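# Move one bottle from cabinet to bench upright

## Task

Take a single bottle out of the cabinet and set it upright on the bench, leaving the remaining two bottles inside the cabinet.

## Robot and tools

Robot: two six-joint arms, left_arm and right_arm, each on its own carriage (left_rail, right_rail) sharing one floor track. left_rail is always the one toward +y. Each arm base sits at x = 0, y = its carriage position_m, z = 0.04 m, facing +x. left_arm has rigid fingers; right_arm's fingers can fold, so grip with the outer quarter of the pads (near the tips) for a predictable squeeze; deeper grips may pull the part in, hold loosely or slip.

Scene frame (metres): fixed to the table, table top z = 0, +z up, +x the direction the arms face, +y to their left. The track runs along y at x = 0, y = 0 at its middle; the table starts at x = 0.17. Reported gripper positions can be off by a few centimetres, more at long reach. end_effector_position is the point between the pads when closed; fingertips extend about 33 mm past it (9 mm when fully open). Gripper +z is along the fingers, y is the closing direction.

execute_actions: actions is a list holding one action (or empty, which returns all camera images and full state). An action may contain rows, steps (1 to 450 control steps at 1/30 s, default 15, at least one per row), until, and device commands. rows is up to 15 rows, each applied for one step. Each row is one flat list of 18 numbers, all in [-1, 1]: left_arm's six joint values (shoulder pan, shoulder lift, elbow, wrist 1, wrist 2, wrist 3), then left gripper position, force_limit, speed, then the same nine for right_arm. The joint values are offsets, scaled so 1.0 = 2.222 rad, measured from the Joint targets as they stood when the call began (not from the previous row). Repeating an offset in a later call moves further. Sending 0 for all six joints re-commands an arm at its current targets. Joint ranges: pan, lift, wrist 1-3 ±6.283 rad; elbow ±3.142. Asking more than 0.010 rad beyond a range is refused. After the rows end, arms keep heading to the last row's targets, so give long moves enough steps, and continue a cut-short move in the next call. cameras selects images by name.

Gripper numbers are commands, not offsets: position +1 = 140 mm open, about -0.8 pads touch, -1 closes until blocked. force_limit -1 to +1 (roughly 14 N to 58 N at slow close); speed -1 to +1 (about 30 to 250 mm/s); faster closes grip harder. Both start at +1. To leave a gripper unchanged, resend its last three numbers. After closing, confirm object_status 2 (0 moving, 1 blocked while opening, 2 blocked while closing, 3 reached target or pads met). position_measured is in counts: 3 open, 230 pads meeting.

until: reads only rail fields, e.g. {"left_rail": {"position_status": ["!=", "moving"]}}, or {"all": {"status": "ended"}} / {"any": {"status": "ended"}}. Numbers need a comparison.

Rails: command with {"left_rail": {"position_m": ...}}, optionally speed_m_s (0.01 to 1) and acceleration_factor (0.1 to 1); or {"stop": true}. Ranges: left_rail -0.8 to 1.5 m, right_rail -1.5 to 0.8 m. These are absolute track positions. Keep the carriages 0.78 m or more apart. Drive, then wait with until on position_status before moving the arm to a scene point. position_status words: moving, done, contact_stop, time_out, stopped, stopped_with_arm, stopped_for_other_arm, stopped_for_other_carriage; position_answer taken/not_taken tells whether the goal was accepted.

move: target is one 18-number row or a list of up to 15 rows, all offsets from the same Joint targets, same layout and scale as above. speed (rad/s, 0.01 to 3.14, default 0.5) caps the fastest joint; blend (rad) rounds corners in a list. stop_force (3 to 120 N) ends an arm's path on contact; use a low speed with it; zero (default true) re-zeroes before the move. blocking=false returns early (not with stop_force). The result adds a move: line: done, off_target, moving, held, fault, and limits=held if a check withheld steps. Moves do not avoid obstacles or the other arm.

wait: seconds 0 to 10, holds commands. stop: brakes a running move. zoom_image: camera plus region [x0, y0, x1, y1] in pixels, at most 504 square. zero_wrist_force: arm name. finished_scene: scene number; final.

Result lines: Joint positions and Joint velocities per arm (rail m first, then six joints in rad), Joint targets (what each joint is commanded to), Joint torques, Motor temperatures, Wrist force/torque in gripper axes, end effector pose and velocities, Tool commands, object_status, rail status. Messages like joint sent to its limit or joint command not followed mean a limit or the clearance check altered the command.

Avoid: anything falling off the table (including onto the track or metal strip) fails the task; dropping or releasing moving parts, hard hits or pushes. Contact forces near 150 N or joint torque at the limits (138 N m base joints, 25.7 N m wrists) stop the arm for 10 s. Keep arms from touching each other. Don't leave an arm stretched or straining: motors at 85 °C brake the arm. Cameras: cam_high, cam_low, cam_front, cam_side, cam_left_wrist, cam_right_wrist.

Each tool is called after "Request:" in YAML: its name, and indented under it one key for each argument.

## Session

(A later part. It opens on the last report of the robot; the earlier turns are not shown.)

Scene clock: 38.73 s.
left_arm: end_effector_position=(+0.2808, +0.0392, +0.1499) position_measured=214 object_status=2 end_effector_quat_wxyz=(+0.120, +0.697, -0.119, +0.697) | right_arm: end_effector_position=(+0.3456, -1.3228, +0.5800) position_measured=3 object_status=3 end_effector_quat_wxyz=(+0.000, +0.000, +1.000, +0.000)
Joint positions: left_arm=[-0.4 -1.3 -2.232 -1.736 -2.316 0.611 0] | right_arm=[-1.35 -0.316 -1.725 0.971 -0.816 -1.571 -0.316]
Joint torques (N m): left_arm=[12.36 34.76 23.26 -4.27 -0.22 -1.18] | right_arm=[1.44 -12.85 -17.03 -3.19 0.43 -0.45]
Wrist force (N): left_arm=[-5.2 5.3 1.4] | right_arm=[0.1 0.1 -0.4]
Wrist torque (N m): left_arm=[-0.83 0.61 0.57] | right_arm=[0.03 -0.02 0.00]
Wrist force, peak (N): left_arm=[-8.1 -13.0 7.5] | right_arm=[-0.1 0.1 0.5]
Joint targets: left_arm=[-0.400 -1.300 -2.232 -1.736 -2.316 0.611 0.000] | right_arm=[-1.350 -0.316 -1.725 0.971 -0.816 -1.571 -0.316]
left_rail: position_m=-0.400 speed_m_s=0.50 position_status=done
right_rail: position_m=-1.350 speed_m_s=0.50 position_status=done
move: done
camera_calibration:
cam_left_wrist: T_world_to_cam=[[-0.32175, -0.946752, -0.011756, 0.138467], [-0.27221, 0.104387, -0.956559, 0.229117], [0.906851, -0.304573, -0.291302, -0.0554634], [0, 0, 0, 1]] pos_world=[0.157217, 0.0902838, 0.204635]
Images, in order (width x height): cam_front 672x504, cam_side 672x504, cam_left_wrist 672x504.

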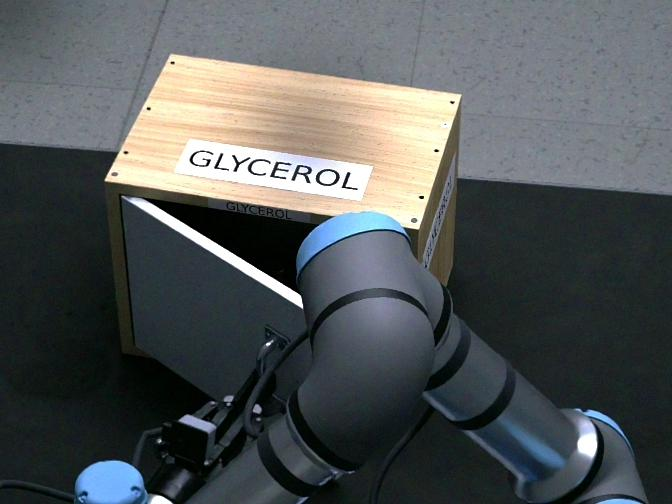

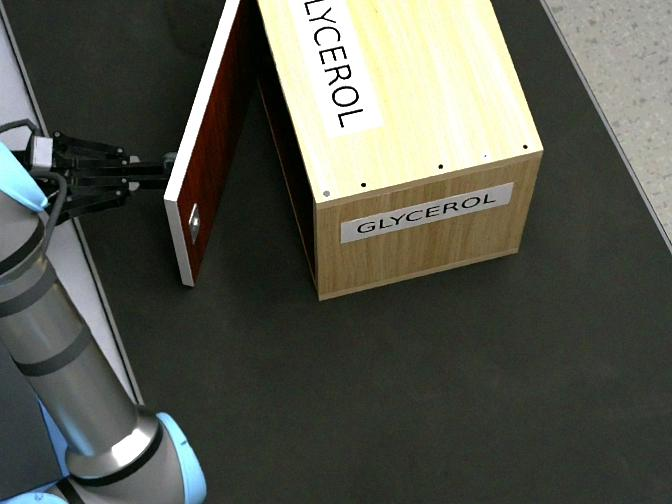

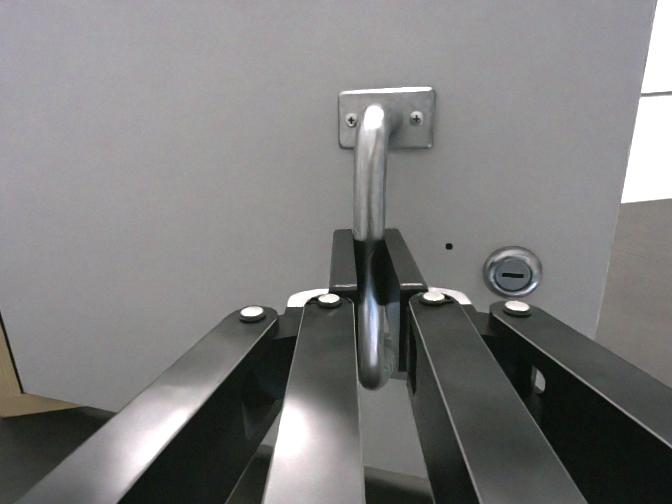

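Request:
move:
  target:
    - [0.00189, -0.02354, 0.04671, -0.02318, 0.02151, 0, -1, 0, -1, 0, 0, 0, 0, 0, 0, 1, 1, 1]
    - [0.00212, -0.04923, 0.09802, -0.04878, 0.0414, 0, -1, 0, -1, 0, 0, 0, 0, 0, 0, 1, 1, 1]
    - [0.00072, -0.07705, 0.15387, -0.07682, 0.05963, 0, -1, 0, -1, 0, 0, 0, 0, 0, 0, 1, 1, 1]
  speed: 0.12
  blend: [0.03, 0.03, 0]
  stop_force: 40
  cameras: ["cam_left_wrist", "cam_side", "cam_front"]

Scene clock: 43.60 s.
left_arm: end_effector_position=(+0.2374, +0.0966, +0.1499) position_measured=214 object_status=2 end_effector_quat_wxyz=(+0.165, +0.687, -0.165, +0.688) | right_arm: end_effector_position=(+0.3456, -1.3228, +0.5800) position_measured=3 object_status=3 end_effector_quat_wxyz=(+0.000, +0.000, +1.000, +0.000)
Joint positions: left_arm=[-0.4 -1.298 -2.403 -1.394 -2.487 0.744 0] | right_arm=[-1.35 -0.316 -1.725 0.971 -0.816 -1.571 -0.316]
Joint torques (N m): left_arm=[-10.83 42.37 24.49 -3.82 -1.24 -0.96] | right_arm=[1.67 -13.73 -17 -3.25 0.4 -0.58]
Wrist force (N): left_arm=[-1.8 9.0 -1.5] | right_arm=[0.1 -0.4 0.0]
Wrist torque (N m): left_arm=[-0.73 0.58 0.54] | right_arm=[-0.08 -0.03 0.00]
Wrist force, peak (N): left_arm=[-5.5 11.6 -0.9] | right_arm=[0.2 -0.1 -0.5]
Joint targets: left_arm=[-0.400 -1.298 -2.403 -1.394 -2.487 0.744 0.000] | right_arm=[-1.350 -0.316 -1.725 0.971 -0.816 -1.571 -0.316]
left_rail: position_m=-0.400 speed_m_s=0.50 position_status=done
right_rail: position_m=-1.350 speed_m_s=0.50 position_status=done
move: done
camera_calibration:
cam_left_wrist: T_world_to_cam=[[-0.442619, -0.896633, -0.0117609, 0.202733], [-0.256252, 0.139045, -0.956557, 0.204062], [0.859315, -0.420377, -0.291308, 0.02387], [0, 0, 0, 1]] pos_world=[0.121513, 0.163438, 0.204535]
Images, in order (width x height): cam_front 672x504, cam_side 672x504, cam_left_wrist 672x504.

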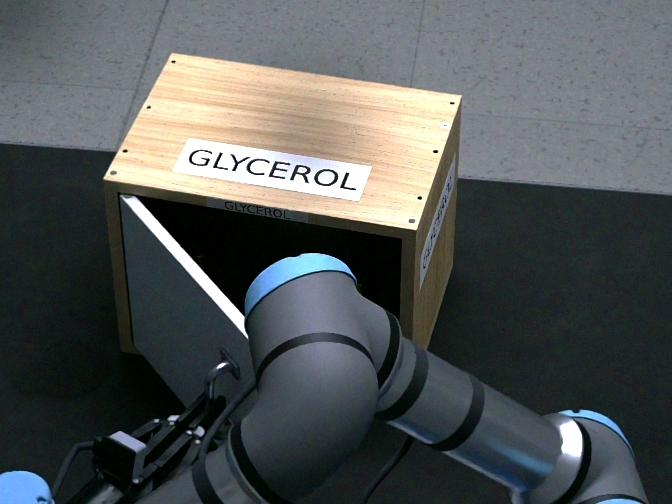

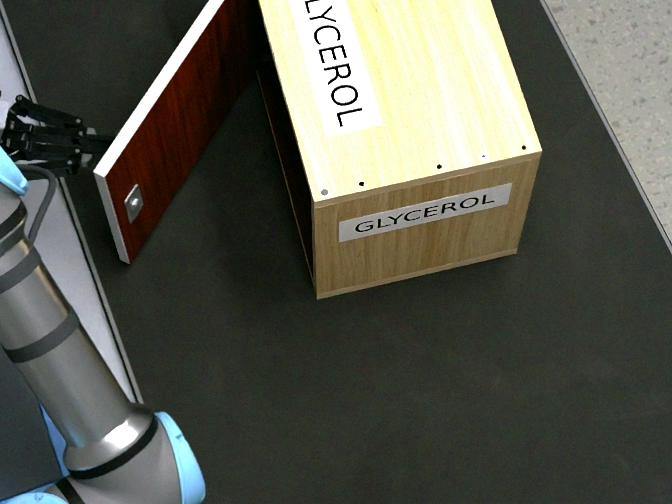

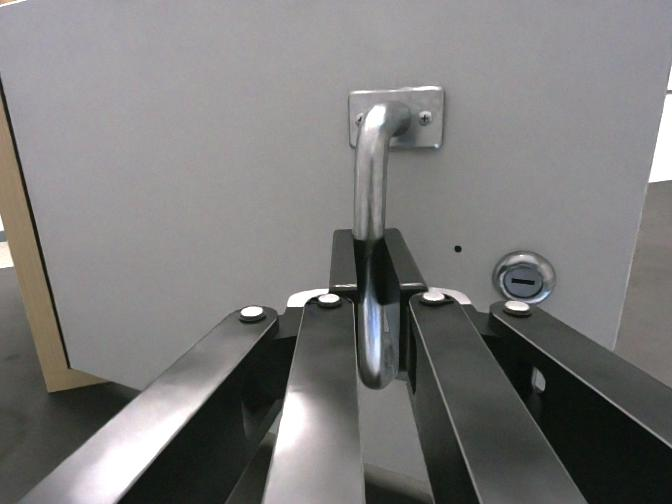

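Request:
move:
  target:
    - [0.00068, -0.02426, 0.04892, -0.02466, 0.01247, 0, -1, 0, -1, 0, 0, 0, 0, 0, 0, 1, 1, 1]
    - [-0.00113, -0.0532, 0.1072, -0.05405, 0.02246, 0, -1, 0, -1, 0, 0, 0, 0, 0, 0, 1, 1, 1]
    - [-0.00027, -0.07759, 0.1568, -0.07916, 0.02331, 0, -1, 0, -1, 0, 0, 0, 0, 0, 0, 1, 1, 1]
    - [-0.00072, -0.10509, 0.21269, -0.10761, 0.02286, 0, -1, 0, -1, 0, 0, 0, 0, 0, 0, 1, 1, 1]
  speed: 0.14
  blend: [0.03, 0.03, 0.03, 0]
  stop_force: 40
  cameras: ["cam_left_wrist", "cam_side", "cam_front", "cam_high"]

Scene clock: 48.57 s.
left_arm: end_effector_position=(+0.2025, +0.1840, +0.1498) position_measured=214 object_status=2 end_effector_quat_wxyz=(+0.183, +0.683, -0.183, +0.683) | right_arm: end_effector_position=(+0.3456, -1.3228, +0.5800) position_measured=3 object_status=3 end_effector_quat_wxyz=(+0.000, +0.000, +1.000, +0.000)
Joint positions: left_arm=[-0.4 -1.3 -2.637 -0.922 -2.726 0.794 0] | right_arm=[-1.35 -0.316 -1.725 0.971 -0.816 -1.571 -0.316]
Joint torques (N m): left_arm=[-15.51 48.16 25.35 -2.88 -5.99 -1.03] | right_arm=[1.49 -13.33 -16.34 -3.17 0.54 -0.71]
Wrist force (N): left_arm=[4.5 10.4 -6.6] | right_arm=[-0.2 0.2 -0.4]
Wrist torque (N m): left_arm=[-1.04 0.52 0.50] | right_arm=[0.03 0.03 0.00]
Wrist force, peak (N): left_arm=[5.0 10.7 -6.5] | right_arm=[0.1 0.5 -0.2]
Joint targets: left_arm=[-0.400 -1.300 -2.637 -0.922 -2.726 0.794 0.000] | right_arm=[-1.350 -0.316 -1.725 0.971 -0.816 -1.571 -0.316]
left_rail: position_m=-0.400 speed_m_s=0.50 position_status=done
right_rail: position_m=-1.350 speed_m_s=0.50 position_status=done
move: done
camera_calibration:
cam_left_wrist: T_world_to_cam=[[-0.488963, -0.872224, -0.0118405, 0.270454], [-0.248489, 0.152287, -0.956589, 0.178966], [0.836163, -0.464794, -0.291201, 0.103487], [0, 0, 0, 1]] pos_world=[0.0901811, 0.256743, 0.204535]
Images, in order (width x height): cam_high 672x504, cam_front 672x504, cam_side 672x504, cam_left_wrist 672x504.

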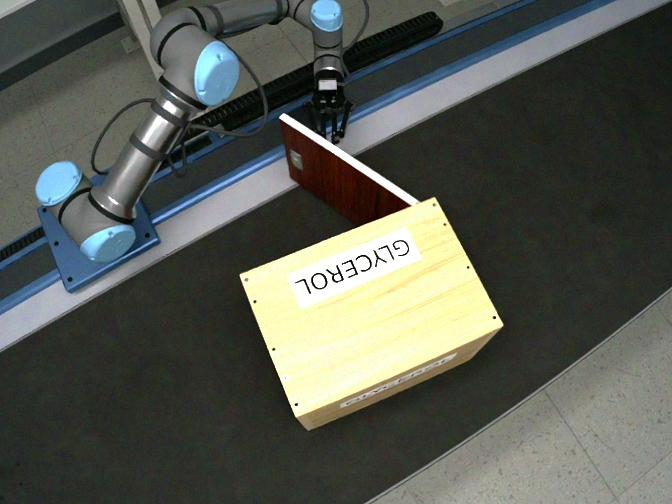

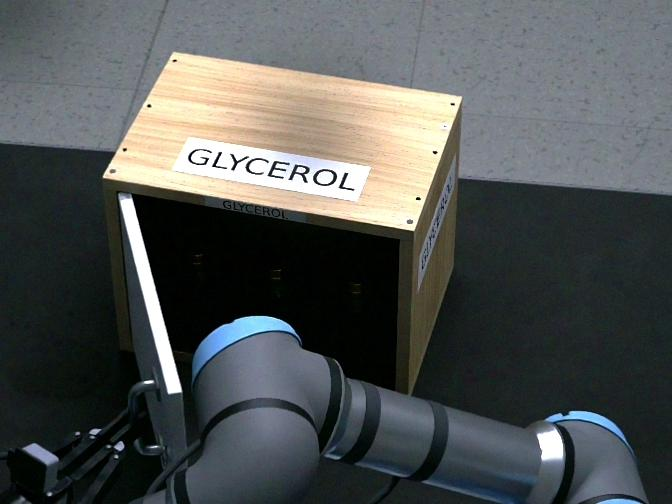

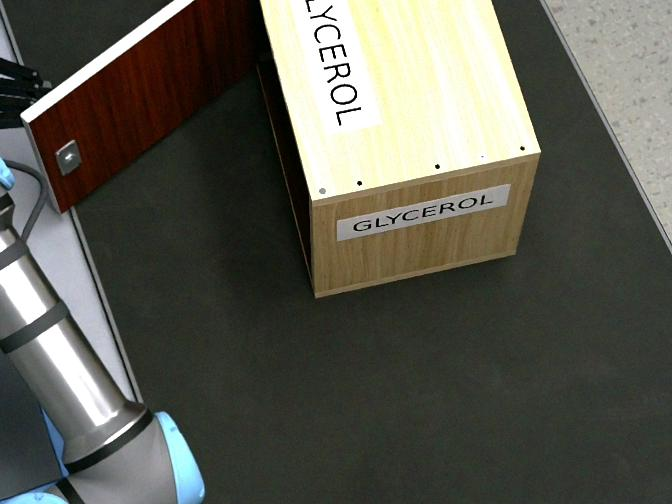

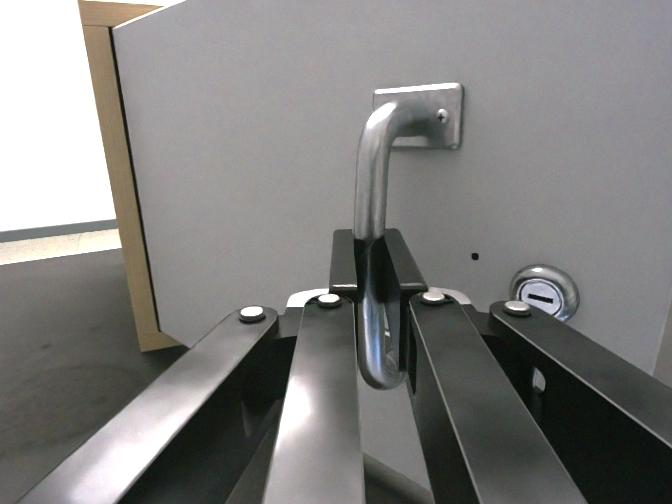

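Request:
zoom_image:
  camera: "cam_front"
  region: [120, 190, 420, 390]

Request:
zoom_image:
  camera: "cam_front"
  region: [310, 260, 410, 340]

Scaled by 1.680.

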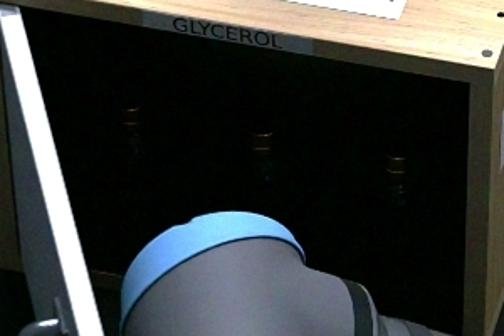

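Scaled by 5.040.

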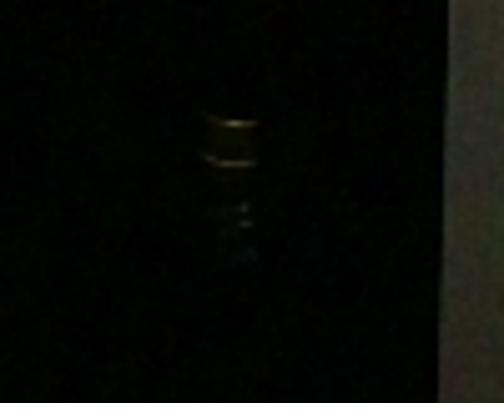

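Request:
execute_actions:
  actions:
    - {"rows": [[0,0,0,0,0,0,-0.5,0,-1,0,0,0,0,0,0,1,1,1]], "steps": 45}
  cameras: ["cam_left_wrist"]

Scene clock: 51.50 s.
left_arm: end_effector_position=(+0.2025, +0.1840, +0.1498) position_measured=192 object_status=3 end_effector_quat_wxyz=(+0.183, +0.683, -0.183, +0.683) | right_arm: end_effector_position=(+0.3456, -1.3228, +0.5800) position_measured=3 object_status=3 end_effector_quat_wxyz=(+0.000, +0.000, +1.000, +0.000)
Joint positions: left_arm=[-0.4 -1.3 -2.637 -0.922 -2.726 0.794 0] | right_arm=[-1.35 -0.316 -1.725 0.971 -0.816 -1.571 -0.316]
Joint torques (N m): left_arm=[8.65 68.37 24.26 -2.4 1.75 -1.03] | right_arm=[1.34 -13.77 -16.05 -3.23 0.57 -0.66]
Wrist force (N): left_arm=[-1.1 -0.8 0.2] | right_arm=[0.1 0.1 0.1]
Wrist torque (N m): left_arm=[-0.56 0.47 0.33] | right_arm=[0.02 -0.03 0.00]
Wrist force, peak (N): left_arm=[4.7 10.7 -6.8] | right_arm=[0.4 -0.2 -0.3]
Joint targets: left_arm=[-0.400 -1.300 -2.637 -0.922 -2.726 0.794 0.000] | right_arm=[-1.350 -0.316 -1.725 0.971 -0.816 -1.571 -0.316]
left_rail: position_m=-0.400 speed_m_s=0.50 position_status=done
right_rail: position_m=-1.350 speed_m_s=0.50 position_status=done
camera_calibration:
cam_left_wrist: T_world_to_cam=[[-0.488941, -0.872238, -0.0117569, 0.270437], [-0.248531, 0.15221, -0.95659, 0.178894], [0.836163, -0.464794, -0.2912, 0.103458], [0, 0, 0, 1]] pos_world=[0.0901811, 0.256743, 0.204435]
Images, in order (width x height): cam_left_wrist 672x504.

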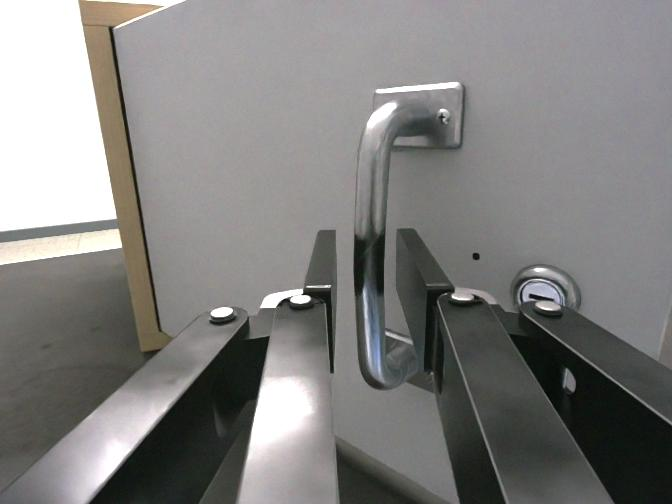

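Request:
move:
  target:
    - [0.01467, -0.02741, 0.05585, -0.02844, 0.01467, 0, -0.5, 0, -1, 0, 0, 0, 0, 0, 0, 1, 1, 1]
    - [0.02835, -0.06098, 0.12462, -0.06364, 0.02835, 0, -0.5, 0, -1, 0, 0, 0, 0, 0, 0, 1, 1, 1]
  speed: 0.12
  blend: [0.02, 0]
  cameras: ["cam_left_wrist", "cam_high"]

Scene clock: 54.80 s.
left_arm: end_effector_position=(+0.1419, +0.2191, +0.1498) position_measured=192 object_status=3 end_effector_quat_wxyz=(+0.183, +0.683, -0.183, +0.683) | right_arm: end_effector_position=(+0.3456, -1.3228, +0.5800) position_measured=3 object_status=3 end_effector_quat_wxyz=(+0.000, +0.000, +1.000, +0.000)
Joint positions: left_arm=[-0.4 -1.237 -2.772 -0.645 -2.867 0.857 0] | right_arm=[-1.35 -0.316 -1.725 0.971 -0.816 -1.571 -0.316]
Joint torques (N m): left_arm=[9.83 55.72 26.99 -4.51 1.82 -0.98] | right_arm=[1.52 -13.52 -15.97 -3.33 0.58 -0.79]
Wrist force (N): left_arm=[-1.1 -0.6 -0.1] | right_arm=[0.1 0.3 0.1]
Wrist torque (N m): left_arm=[-0.51 0.46 0.32] | right_arm=[0.06 -0.03 0.00]
Wrist force, peak (N): left_arm=[-1.4 -0.8 0.2] | right_arm=[0.5 -0.2 -0.1]
Joint targets: left_arm=[-0.400 -1.237 -2.772 -0.645 -2.867 0.857 0.000] | right_arm=[-1.350 -0.316 -1.725 0.971 -0.816 -1.571 -0.316]
left_rail: position_m=-0.400 speed_m_s=0.50 position_status=done
right_rail: position_m=-1.350 speed_m_s=0.50 position_status=done
move: done
camera_calibration:
cam_left_wrist: T_world_to_cam=[[-0.488963, -0.872224, -0.0118405, 0.271487], [-0.248489, 0.152287, -0.956589, 0.158587], [0.836163, -0.464794, -0.291201, 0.170389], [0, 0, 0, 1]] pos_world=[0.0296811, 0.291843, 0.204535]
Images, in order (width x height): cam_high 672x504, cam_left_wrist 672x504.

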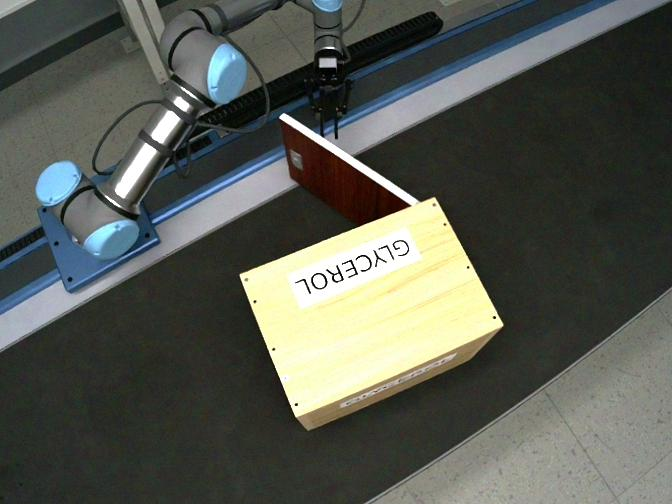

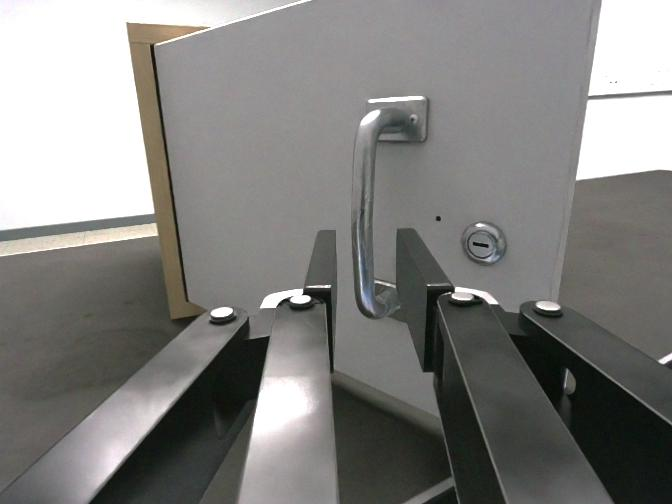

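Request:
move:
  target:
    - [0.05131, 0.26733, -0.25005, -0.01728, -0.18434, 0, -0.5, 0, -1, 0, 0, 0, 0, 0, 0, 1, 1, 1]
    - [0.09762, 0.4757, -0.43681, -0.03888, -0.10266, 0, -0.5, 0, -1, 0, 0, 0, 0, 0, 0, 1, 1, 1]
    - [0.14005, 0.3797, -0.70815, 0.3284, -0.05635, 0, -0.5, 0, -1, 0, 0, 0, 0, 0, 0, 1, 1, 1]
  speed: 0.5
  blend: [0.06, 0.06, 0]
  cameras: ["all"]

Scene clock: 59.43 s.
left_arm: end_effector_position=(+0.2007, -0.0601, +0.1701) position_measured=192 object_status=3 end_effector_quat_wxyz=(+0.031, +0.706, -0.030, +0.707) | right_arm: end_effector_position=(+0.3456, -1.3228, +0.5800) position_measured=3 object_status=3 end_effector_quat_wxyz=(+0.000, +0.000, +1.000, +0.000)
Joint positions: left_arm=[-0.4 -0.926 -1.928 -2.218 -2.138 0.732 0] | right_arm=[-1.35 -0.316 -1.725 0.971 -0.816 -1.571 -0.316]
Joint torques (N m): left_arm=[10.54 16.95 1.41 0.51 1.66 -1.01] | right_arm=[1.42 -13.58 -15.91 -3.4 0.61 -0.98]
Wrist force (N): left_arm=[-0.8 -0.4 0.0] | right_arm=[0.1 0.2 0.1]
Wrist torque (N m): left_arm=[-0.47 0.41 0.35] | right_arm=[0.06 -0.02 0.01]
Wrist force, peak (N): left_arm=[-3.3 -0.8 0.6] | right_arm=[0.4 -0.2 0.2]
Joint targets: left_arm=[-0.400 -0.926 -1.929 -2.218 -2.137 0.732 0.000] | right_arm=[-1.350 -0.316 -1.725 0.971 -0.816 -1.571 -0.316]
left_rail: position_m=-0.400 speed_m_s=0.50 position_status=done
right_rail: position_m=-1.350 speed_m_s=0.50 position_status=done
move: done
camera_calibration:
cam_left_wrist: T_world_to_cam=[[-0.0744695, -0.997155, -0.0116823, -0.033743], [-0.289588, 0.032834, -0.956588, 0.236066], [0.95425, -0.0678536, -0.291209, -0.00236521], [0, 0, 0, 1]] pos_world=[0.068106, -0.0415585, 0.224735]
cam_right_wrist: T_world_to_cam=[[-0.00842687, 0.998703, -0.0502131, 1.37202], [0.932291, 0.0260056, 0.360773, -0.493194], [0.361611, -0.043773, -0.931301, 0.497781], [0, 0, 0, 1]] pos_world=[0.291358, -1.33563, 0.710409]

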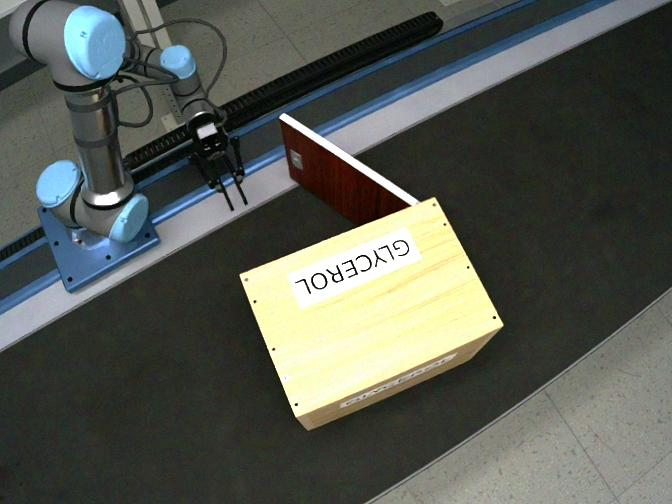

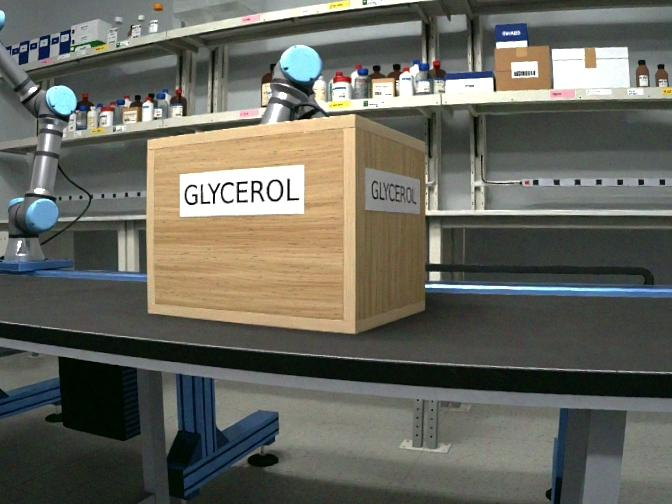

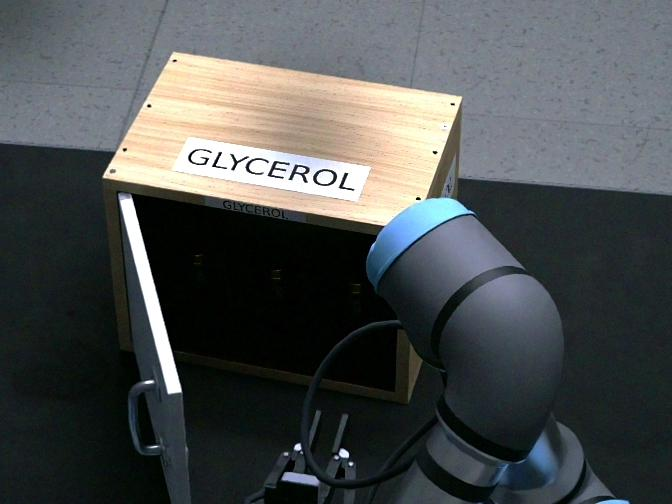

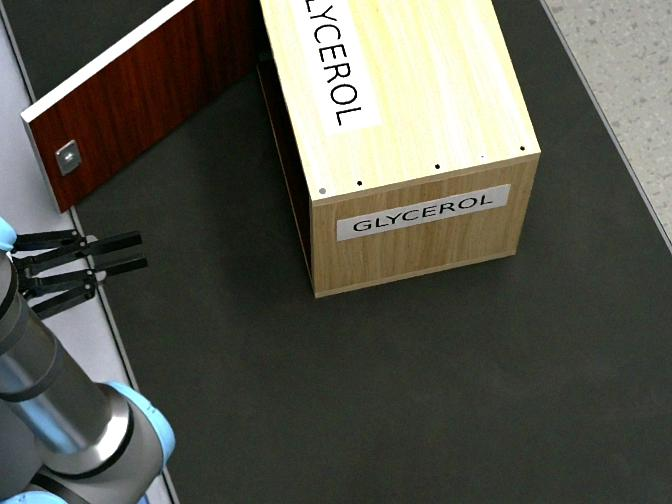

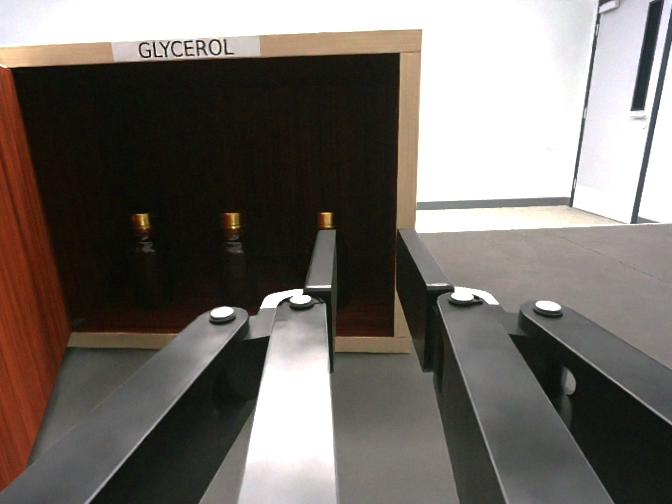

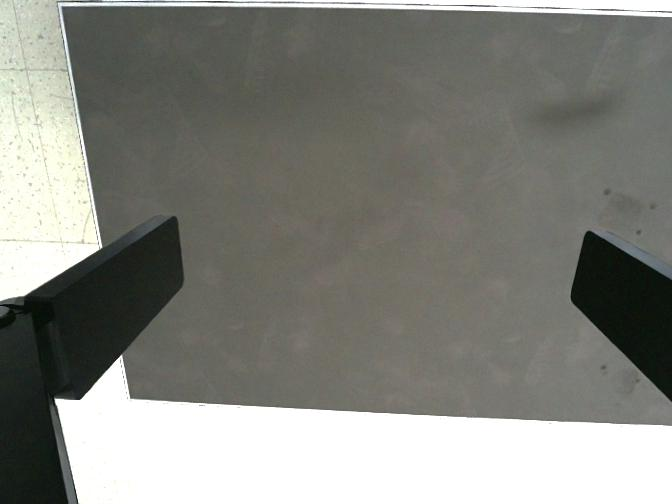

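Request:
zoom_image:
  camera: "cam_left_wrist"
  region: [60, 180, 420, 360]

Request:
zoom_image:
  camera: "cam_left_wrist"
  region: [110, 190, 270, 330]

Scaled by 1.400.

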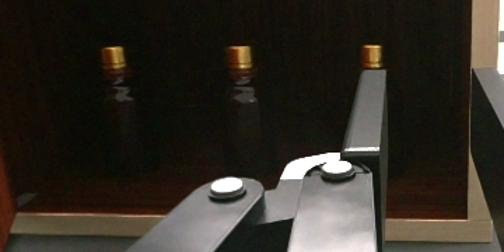

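Scaled by 3.150.

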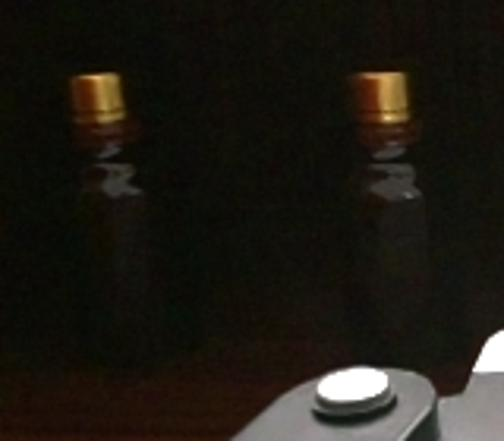

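Request:
move:
  target: [-0.24239, -0.10963, 0.01251, 0.09716, -0.23452, 0, -0.2, -0.5, -1, 0, 0, 0, 0, 0, 0, 1, 1, 1]
  speed: 0.2
  cameras: ["cam_left_wrist", "cam_side", "cam_front"]

Scene clock: 64.20 s.
left_arm: end_effector_position=(+0.4021, -0.0457, +0.0849) position_measured=154 object_status=3 end_effector_quat_wxyz=(+0.037, +0.706, -0.037, +0.706) | right_arm: end_effector_position=(+0.3456, -1.3228, +0.5800) position_measured=3 object_status=3 end_effector_quat_wxyz=(+0.000, +0.000, +1.000, +0.000)
Joint positions: left_arm=[-0.4 -1.464 -2.172 -2.19 -1.922 0.211 0] | right_arm=[-1.35 -0.316 -1.725 0.971 -0.816 -1.571 -0.316]
Joint torques (N m): left_arm=[-10.36 23.3 14.08 1.89 -2.09 -1.17] | right_arm=[2.15 -14.03 -15.16 -3.31 0.6 -1.02]
Wrist force (N): left_arm=[-0.9 -0.7 0.2] | right_arm=[0.1 0.1 -0.1]
Wrist torque (N m): left_arm=[-0.51 0.41 0.32] | right_arm=[0.02 -0.02 0.00]
Wrist force, peak (N): left_arm=[-1.6 -1.1 -0.1] | right_arm=[0.1 -0.2 0.5]
Joint targets: left_arm=[-0.400 -1.464 -2.172 -2.190 -1.922 0.211 0.000] | right_arm=[-1.350 -0.316 -1.725 0.971 -0.816 -1.571 -0.316]
left_rail: position_m=-0.400 speed_m_s=0.50 position_status=done
right_rail: position_m=-1.350 speed_m_s=0.50 position_status=done
move: done
camera_calibration:
cam_left_wrist: T_world_to_cam=[[-0.0918321, -0.995707, -0.011617, 0.00168217], [-0.289385, 0.0378486, -0.956464, 0.212596], [0.952798, -0.0844724, -0.291618, -0.218521], [0, 0, 0, 1]] pos_world=[0.269883, -0.0248305, 0.139636]
Images, in order (width x height): cam_front 672x504, cam_side 672x504, cam_left_wrist 672x504.

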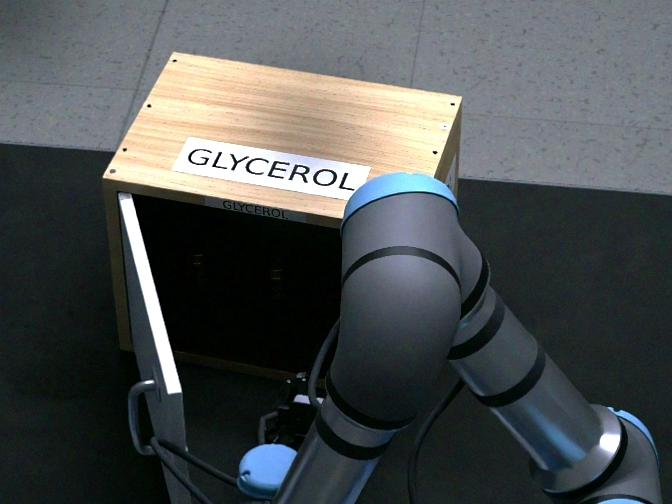

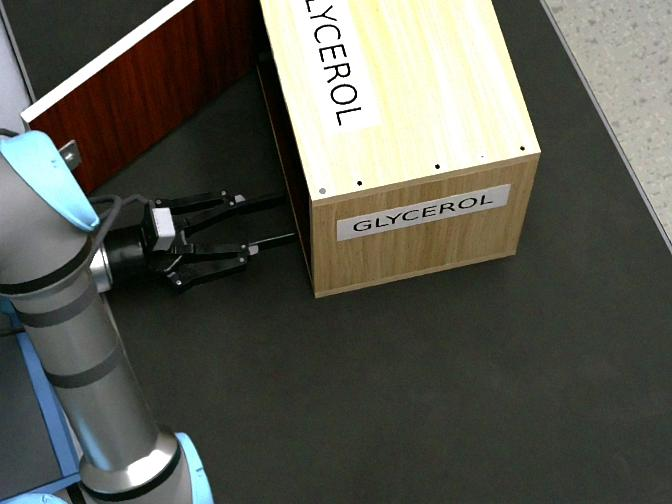

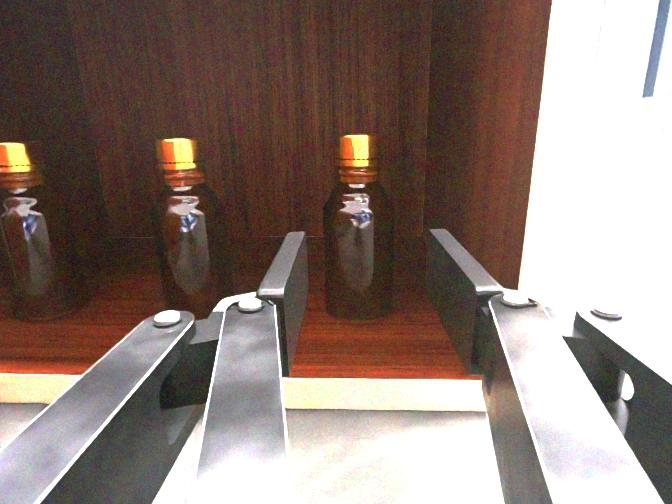

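Request:
zoom_image:
  camera: "cam_left_wrist"
  region: [290, 120, 450, 400]

Request:
zoom_image:
  camera: "cam_left_wrist"
  region: [130, 120, 310, 400]

Scaled by 1.800.

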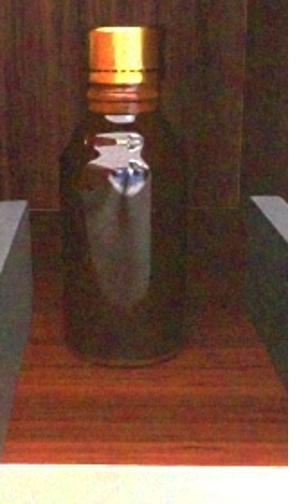

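Scaled by 1.800.

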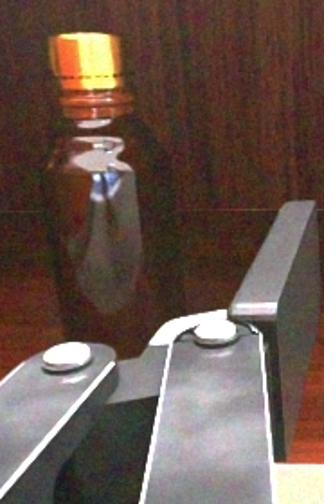

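Request:
move:
  target: [-0.07088, -0.01769, 0.01679, 0.0009, -0.07084, 0, -0.1, -0.5, -1, 0, 0, 0, 0, 0, 0, 1, 1, 1]
  speed: 0.08
  stop_force: 12
  cameras: ["cam_left_wrist", "cam_side"]

Scene clock: 68.67 s.
left_arm: end_effector_position=(+0.4623, -0.0522, +0.0748) position_measured=141 object_status=3 end_effector_quat_wxyz=(+0.037, +0.706, -0.037, +0.706) | right_arm: end_effector_position=(+0.3456, -1.3228, +0.5800) position_measured=3 object_status=3 end_effector_quat_wxyz=(+0.000, +0.000, +1.000, +0.000)
Joint positions: left_arm=[-0.4 -1.622 -2.211 -2.153 -1.92 0.054 0] | right_arm=[-1.35 -0.316 -1.725 0.971 -0.816 -1.571 -0.316]
Joint torques (N m): left_arm=[-10.57 25.64 14.15 2.22 -2.23 -1.25] | right_arm=[1.69 -13.65 -14.95 -3.44 0.7 -1.14]
Wrist force (N): left_arm=[-1.0 -0.7 0.0] | right_arm=[0.1 -0.1 0.2]
Wrist torque (N m): left_arm=[-0.53 0.45 0.31] | right_arm=[-0.02 -0.02 0.00]
Wrist force, peak (N): left_arm=[-1.6 -0.6 -0.2] | right_arm=[0.0 -0.3 -0.5]
Joint targets: left_arm=[-0.400 -1.622 -2.211 -2.153 -1.920 0.054 0.000] | right_arm=[-1.350 -0.316 -1.725 0.971 -0.816 -1.571 -0.316]
left_rail: position_m=-0.400 speed_m_s=0.50 position_status=done
right_rail: position_m=-1.350 speed_m_s=0.50 position_status=done
move: done
camera_calibration:
cam_left_wrist: T_world_to_cam=[[-0.091923, -0.995699, -0.0115698, 0.000655676], [-0.289473, 0.0378378, -0.956438, 0.220753], [0.952762, -0.0845695, -0.291707, -0.279419], [0, 0, 0, 1]] pos_world=[0.330183, -0.0313303, 0.129636]
Images, in order (width x height): cam_side 672x504, cam_left_wrist 672x504.

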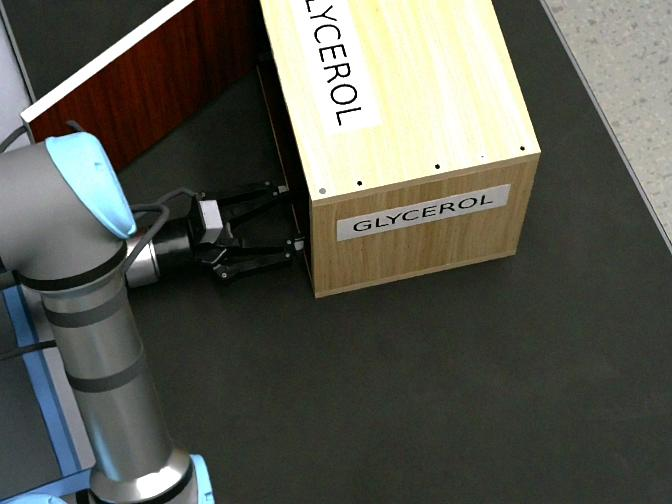

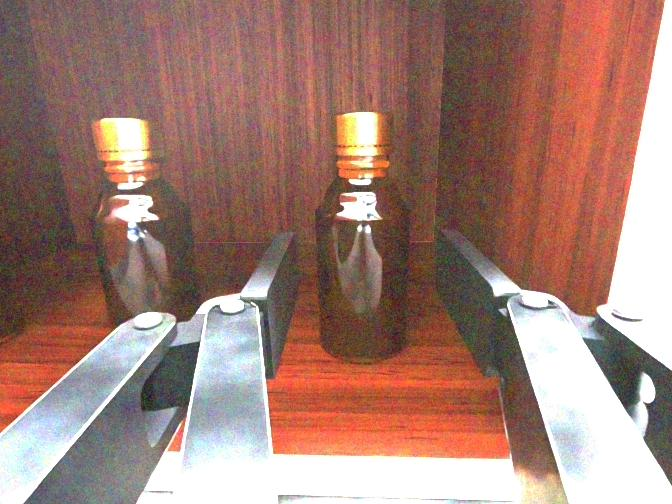

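Request:
zoom_image:
  camera: "cam_left_wrist"
  region: [290, 100, 450, 370]

Scaled by 1.867.

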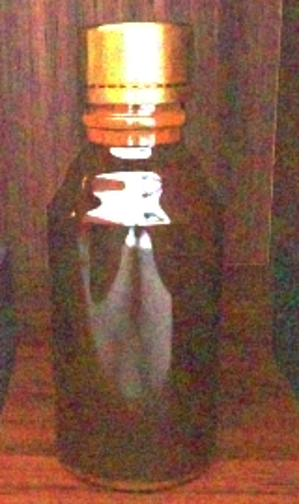

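Request:
move:
  target: [-0.05896, -0.0081, 0.02286, -0.01476, -0.059, 0, -0.1, -0.5, -1, 0, 0, 0, 0, 0, 0, 1, 1, 1]
  speed: 0.06
  stop_force: 8
  cameras: ["cam_left_wrist", "cam_side"]

Scene clock: 72.80 s.
left_arm: end_effector_position=(+0.5140, -0.0576, +0.0748) position_measured=141 object_status=3 end_effector_quat_wxyz=(+0.037, +0.706, -0.037, +0.706) | right_arm: end_effector_position=(+0.3456, -1.3228, +0.5800) position_measured=3 object_status=3 end_effector_quat_wxyz=(+0.000, +0.000, +1.000, +0.000)
Joint positions: left_arm=[-0.4 -1.753 -2.229 -2.102 -1.952 -0.077 0] | right_arm=[-1.35 -0.316 -1.725 0.971 -0.816 -1.571 -0.316]
Joint torques (N m): left_arm=[-10.65 27.06 15.3 -2.3 -2.19 -1.16] | right_arm=[1.91 -13.84 -15.16 -3.51 0.73 -1.1]
Wrist force (N): left_arm=[-1.2 -1.1 0.3] | right_arm=[0.2 0.1 0.0]
Wrist torque (N m): left_arm=[-0.61 0.52 0.30] | right_arm=[0.02 -0.03 0.00]
Wrist force, peak (N): left_arm=[-1.5 -1.0 0.1] | right_arm=[0.5 0.0 -0.3]
Joint targets: left_arm=[-0.400 -1.753 -2.229 -2.102 -1.952 -0.077 0.000] | right_arm=[-1.350 -0.316 -1.725 0.971 -0.816 -1.571 -0.316]
left_rail: position_m=-0.400 speed_m_s=0.50 position_status=done
right_rail: position_m=-1.350 speed_m_s=0.50 position_status=done
move: done
camera_calibration:
cam_left_wrist: T_world_to_cam=[[-0.0918276, -0.995707, -0.0115922, -0.000103422], [-0.289569, 0.0378397, -0.956409, 0.235864], [0.952742, -0.084468, -0.2918, -0.329148], [0, 0, 0, 1]] pos_world=[0.381883, -0.0368305, 0.129536]
Images, in order (width x height): cam_side 672x504, cam_left_wrist 672x504.

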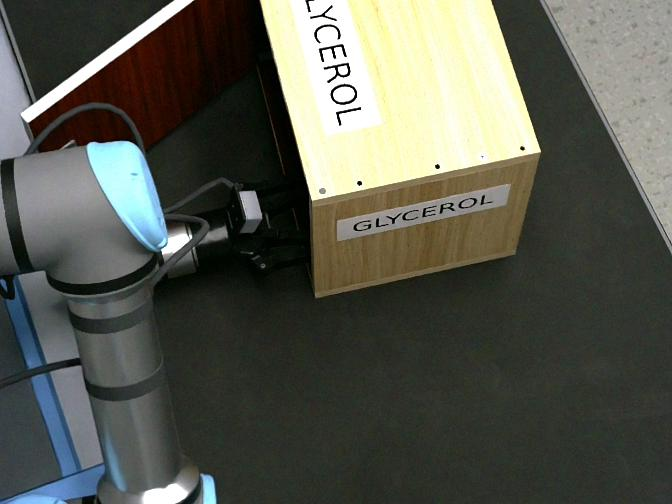

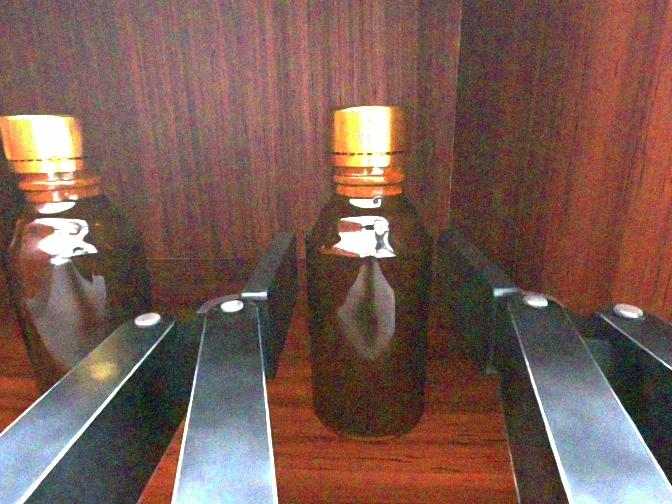

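Request:
execute_actions:
  actions:
    - {"rows": [[0,0,0,0,0,0,-1,-0.2,-1,0,0,0,0,0,0,1,1,1]], "steps": 75}
  cameras: ["cam_left_wrist"]

Scene clock: 75.63 s.
left_arm: end_effector_position=(+0.5140, -0.0576, +0.0748) position_measured=162 object_status=2 end_effector_quat_wxyz=(+0.037, +0.706, -0.037, +0.706) | right_arm: end_effector_position=(+0.3456, -1.3228, +0.5800) position_measured=3 object_status=3 end_effector_quat_wxyz=(+0.000, +0.000, +1.000, +0.000)
Joint positions: left_arm=[-0.4 -1.753 -2.229 -2.102 -1.952 -0.077 0] | right_arm=[-1.35 -0.316 -1.725 0.971 -0.816 -1.571 -0.316]
Joint torques (N m): left_arm=[-11.11 28.52 5.1 -0.69 1.69 -1.04] | right_arm=[1.56 -14.14 -14.55 -3.54 0.66 -1.24]
Wrist force (N): left_arm=[0.0 -2.2 -0.9] | right_arm=[0.0 0.1 0.0]
Wrist torque (N m): left_arm=[-0.53 0.49 0.43] | right_arm=[0.02 -0.01 0.00]
Wrist force, peak (N): left_arm=[0.5 -2.5 -0.7] | right_arm=[0.4 0.2 0.0]
Joint targets: left_arm=[-0.400 -1.753 -2.229 -2.102 -1.952 -0.077 0.000] | right_arm=[-1.350 -0.316 -1.725 0.971 -0.816 -1.571 -0.316]
left_rail: position_m=-0.400 speed_m_s=0.50 position_status=done
right_rail: position_m=-1.350 speed_m_s=0.50 position_status=done
camera_calibration:
cam_left_wrist: T_world_to_cam=[[-0.0918276, -0.995707, -0.0115922, -0.000103422], [-0.289569, 0.0378397, -0.956409, 0.235864], [0.952742, -0.084468, -0.2918, -0.329148], [0, 0, 0, 1]] pos_world=[0.381883, -0.0368305, 0.129536]
Images, in order (width x height): cam_left_wrist 672x504.

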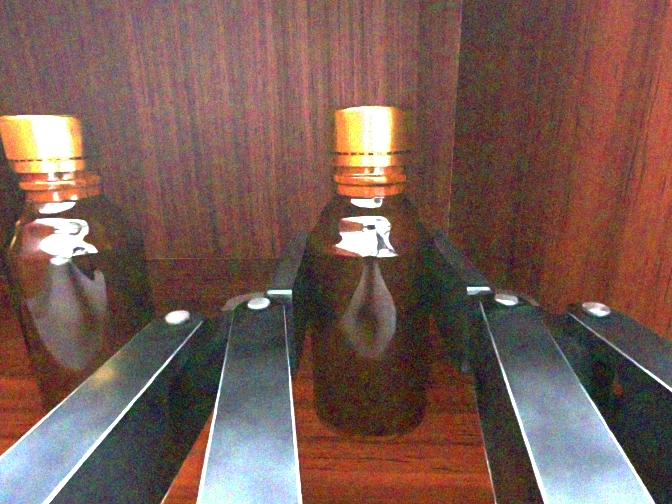

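Request:
zero_wrist_force:
  arm: "left_arm"

Request:
move:
  target: [0, 0.02264, -0.00108, -0.02156, 0, 0, -1, -0.2, -1, 0, 0, 0, 0, 0, 0, 1, 1, 1]
  speed: 0.05
  cameras: ["cam_left_wrist"]

Wrist force sensor zeroed.

Scene clock: 77.13 s.
left_arm: end_effector_position=(+0.5140, -0.0576, +0.0947) position_measured=162 object_status=2 end_effector_quat_wxyz=(+0.037, +0.706, -0.037, +0.706) | right_arm: end_effector_position=(+0.3456, -1.3228, +0.5800) position_measured=3 object_status=3 end_effector_quat_wxyz=(+0.000, +0.000, +1.000, +0.000)
Joint positions: left_arm=[-0.4 -1.753 -2.179 -2.105 -2 -0.077 0] | right_arm=[-1.35 -0.316 -1.725 0.971 -0.816 -1.571 -0.316]
Joint torques (N m): left_arm=[-10.27 52.07 -0.56 -2.23 1.63 -0.98] | right_arm=[1.75 -13.91 -14.35 -3.57 0.85 -1.29]
Wrist force (N, zeroed by zero_wrist_force on left_arm): left_arm=[-3.6 1.1 1.0] | right_arm=[0.1 -0.1 0.0]
Wrist torque (N m, zeroed by zero_wrist_force on left_arm): left_arm=[-0.04 -0.02 -0.13] | right_arm=[-0.03 -0.03 0.00]
Wrist force, peak (N, zeroed by zero_wrist_force on left_arm): left_arm=[-4.2 1.5 1.2] | right_arm=[0.2 0.3 -0.3]
Joint targets: left_arm=[-0.400 -1.753 -2.179 -2.105 -2.000 -0.077 0.000] | right_arm=[-1.350 -0.316 -1.725 0.971 -0.816 -1.571 -0.316]
left_rail: position_m=-0.400 speed_m_s=0.50 position_status=done
right_rail: position_m=-1.350 speed_m_s=0.50 position_status=done
move: done
camera_calibration:
cam_left_wrist: T_world_to_cam=[[-0.0918276, -0.995707, -0.0115922, 0.000226835], [-0.289569, 0.0378397, -0.956409, 0.254893], [0.952742, -0.084468, -0.2918, -0.323333], [0, 0, 0, 1]] pos_world=[0.381883, -0.0367305, 0.149436]
Images, in order (width x height): cam_left_wrist 672x504.

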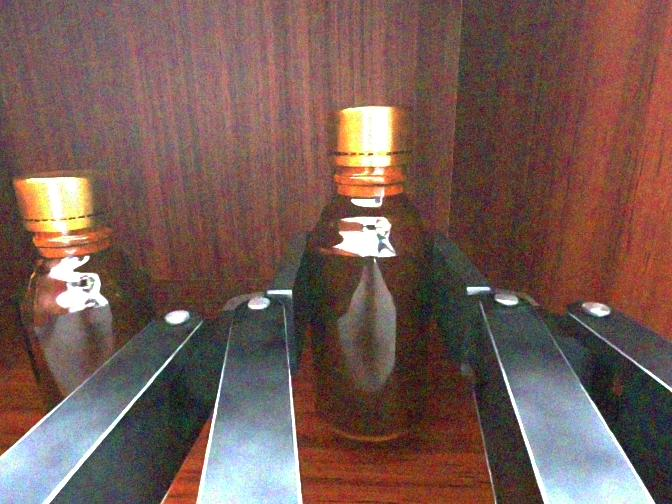

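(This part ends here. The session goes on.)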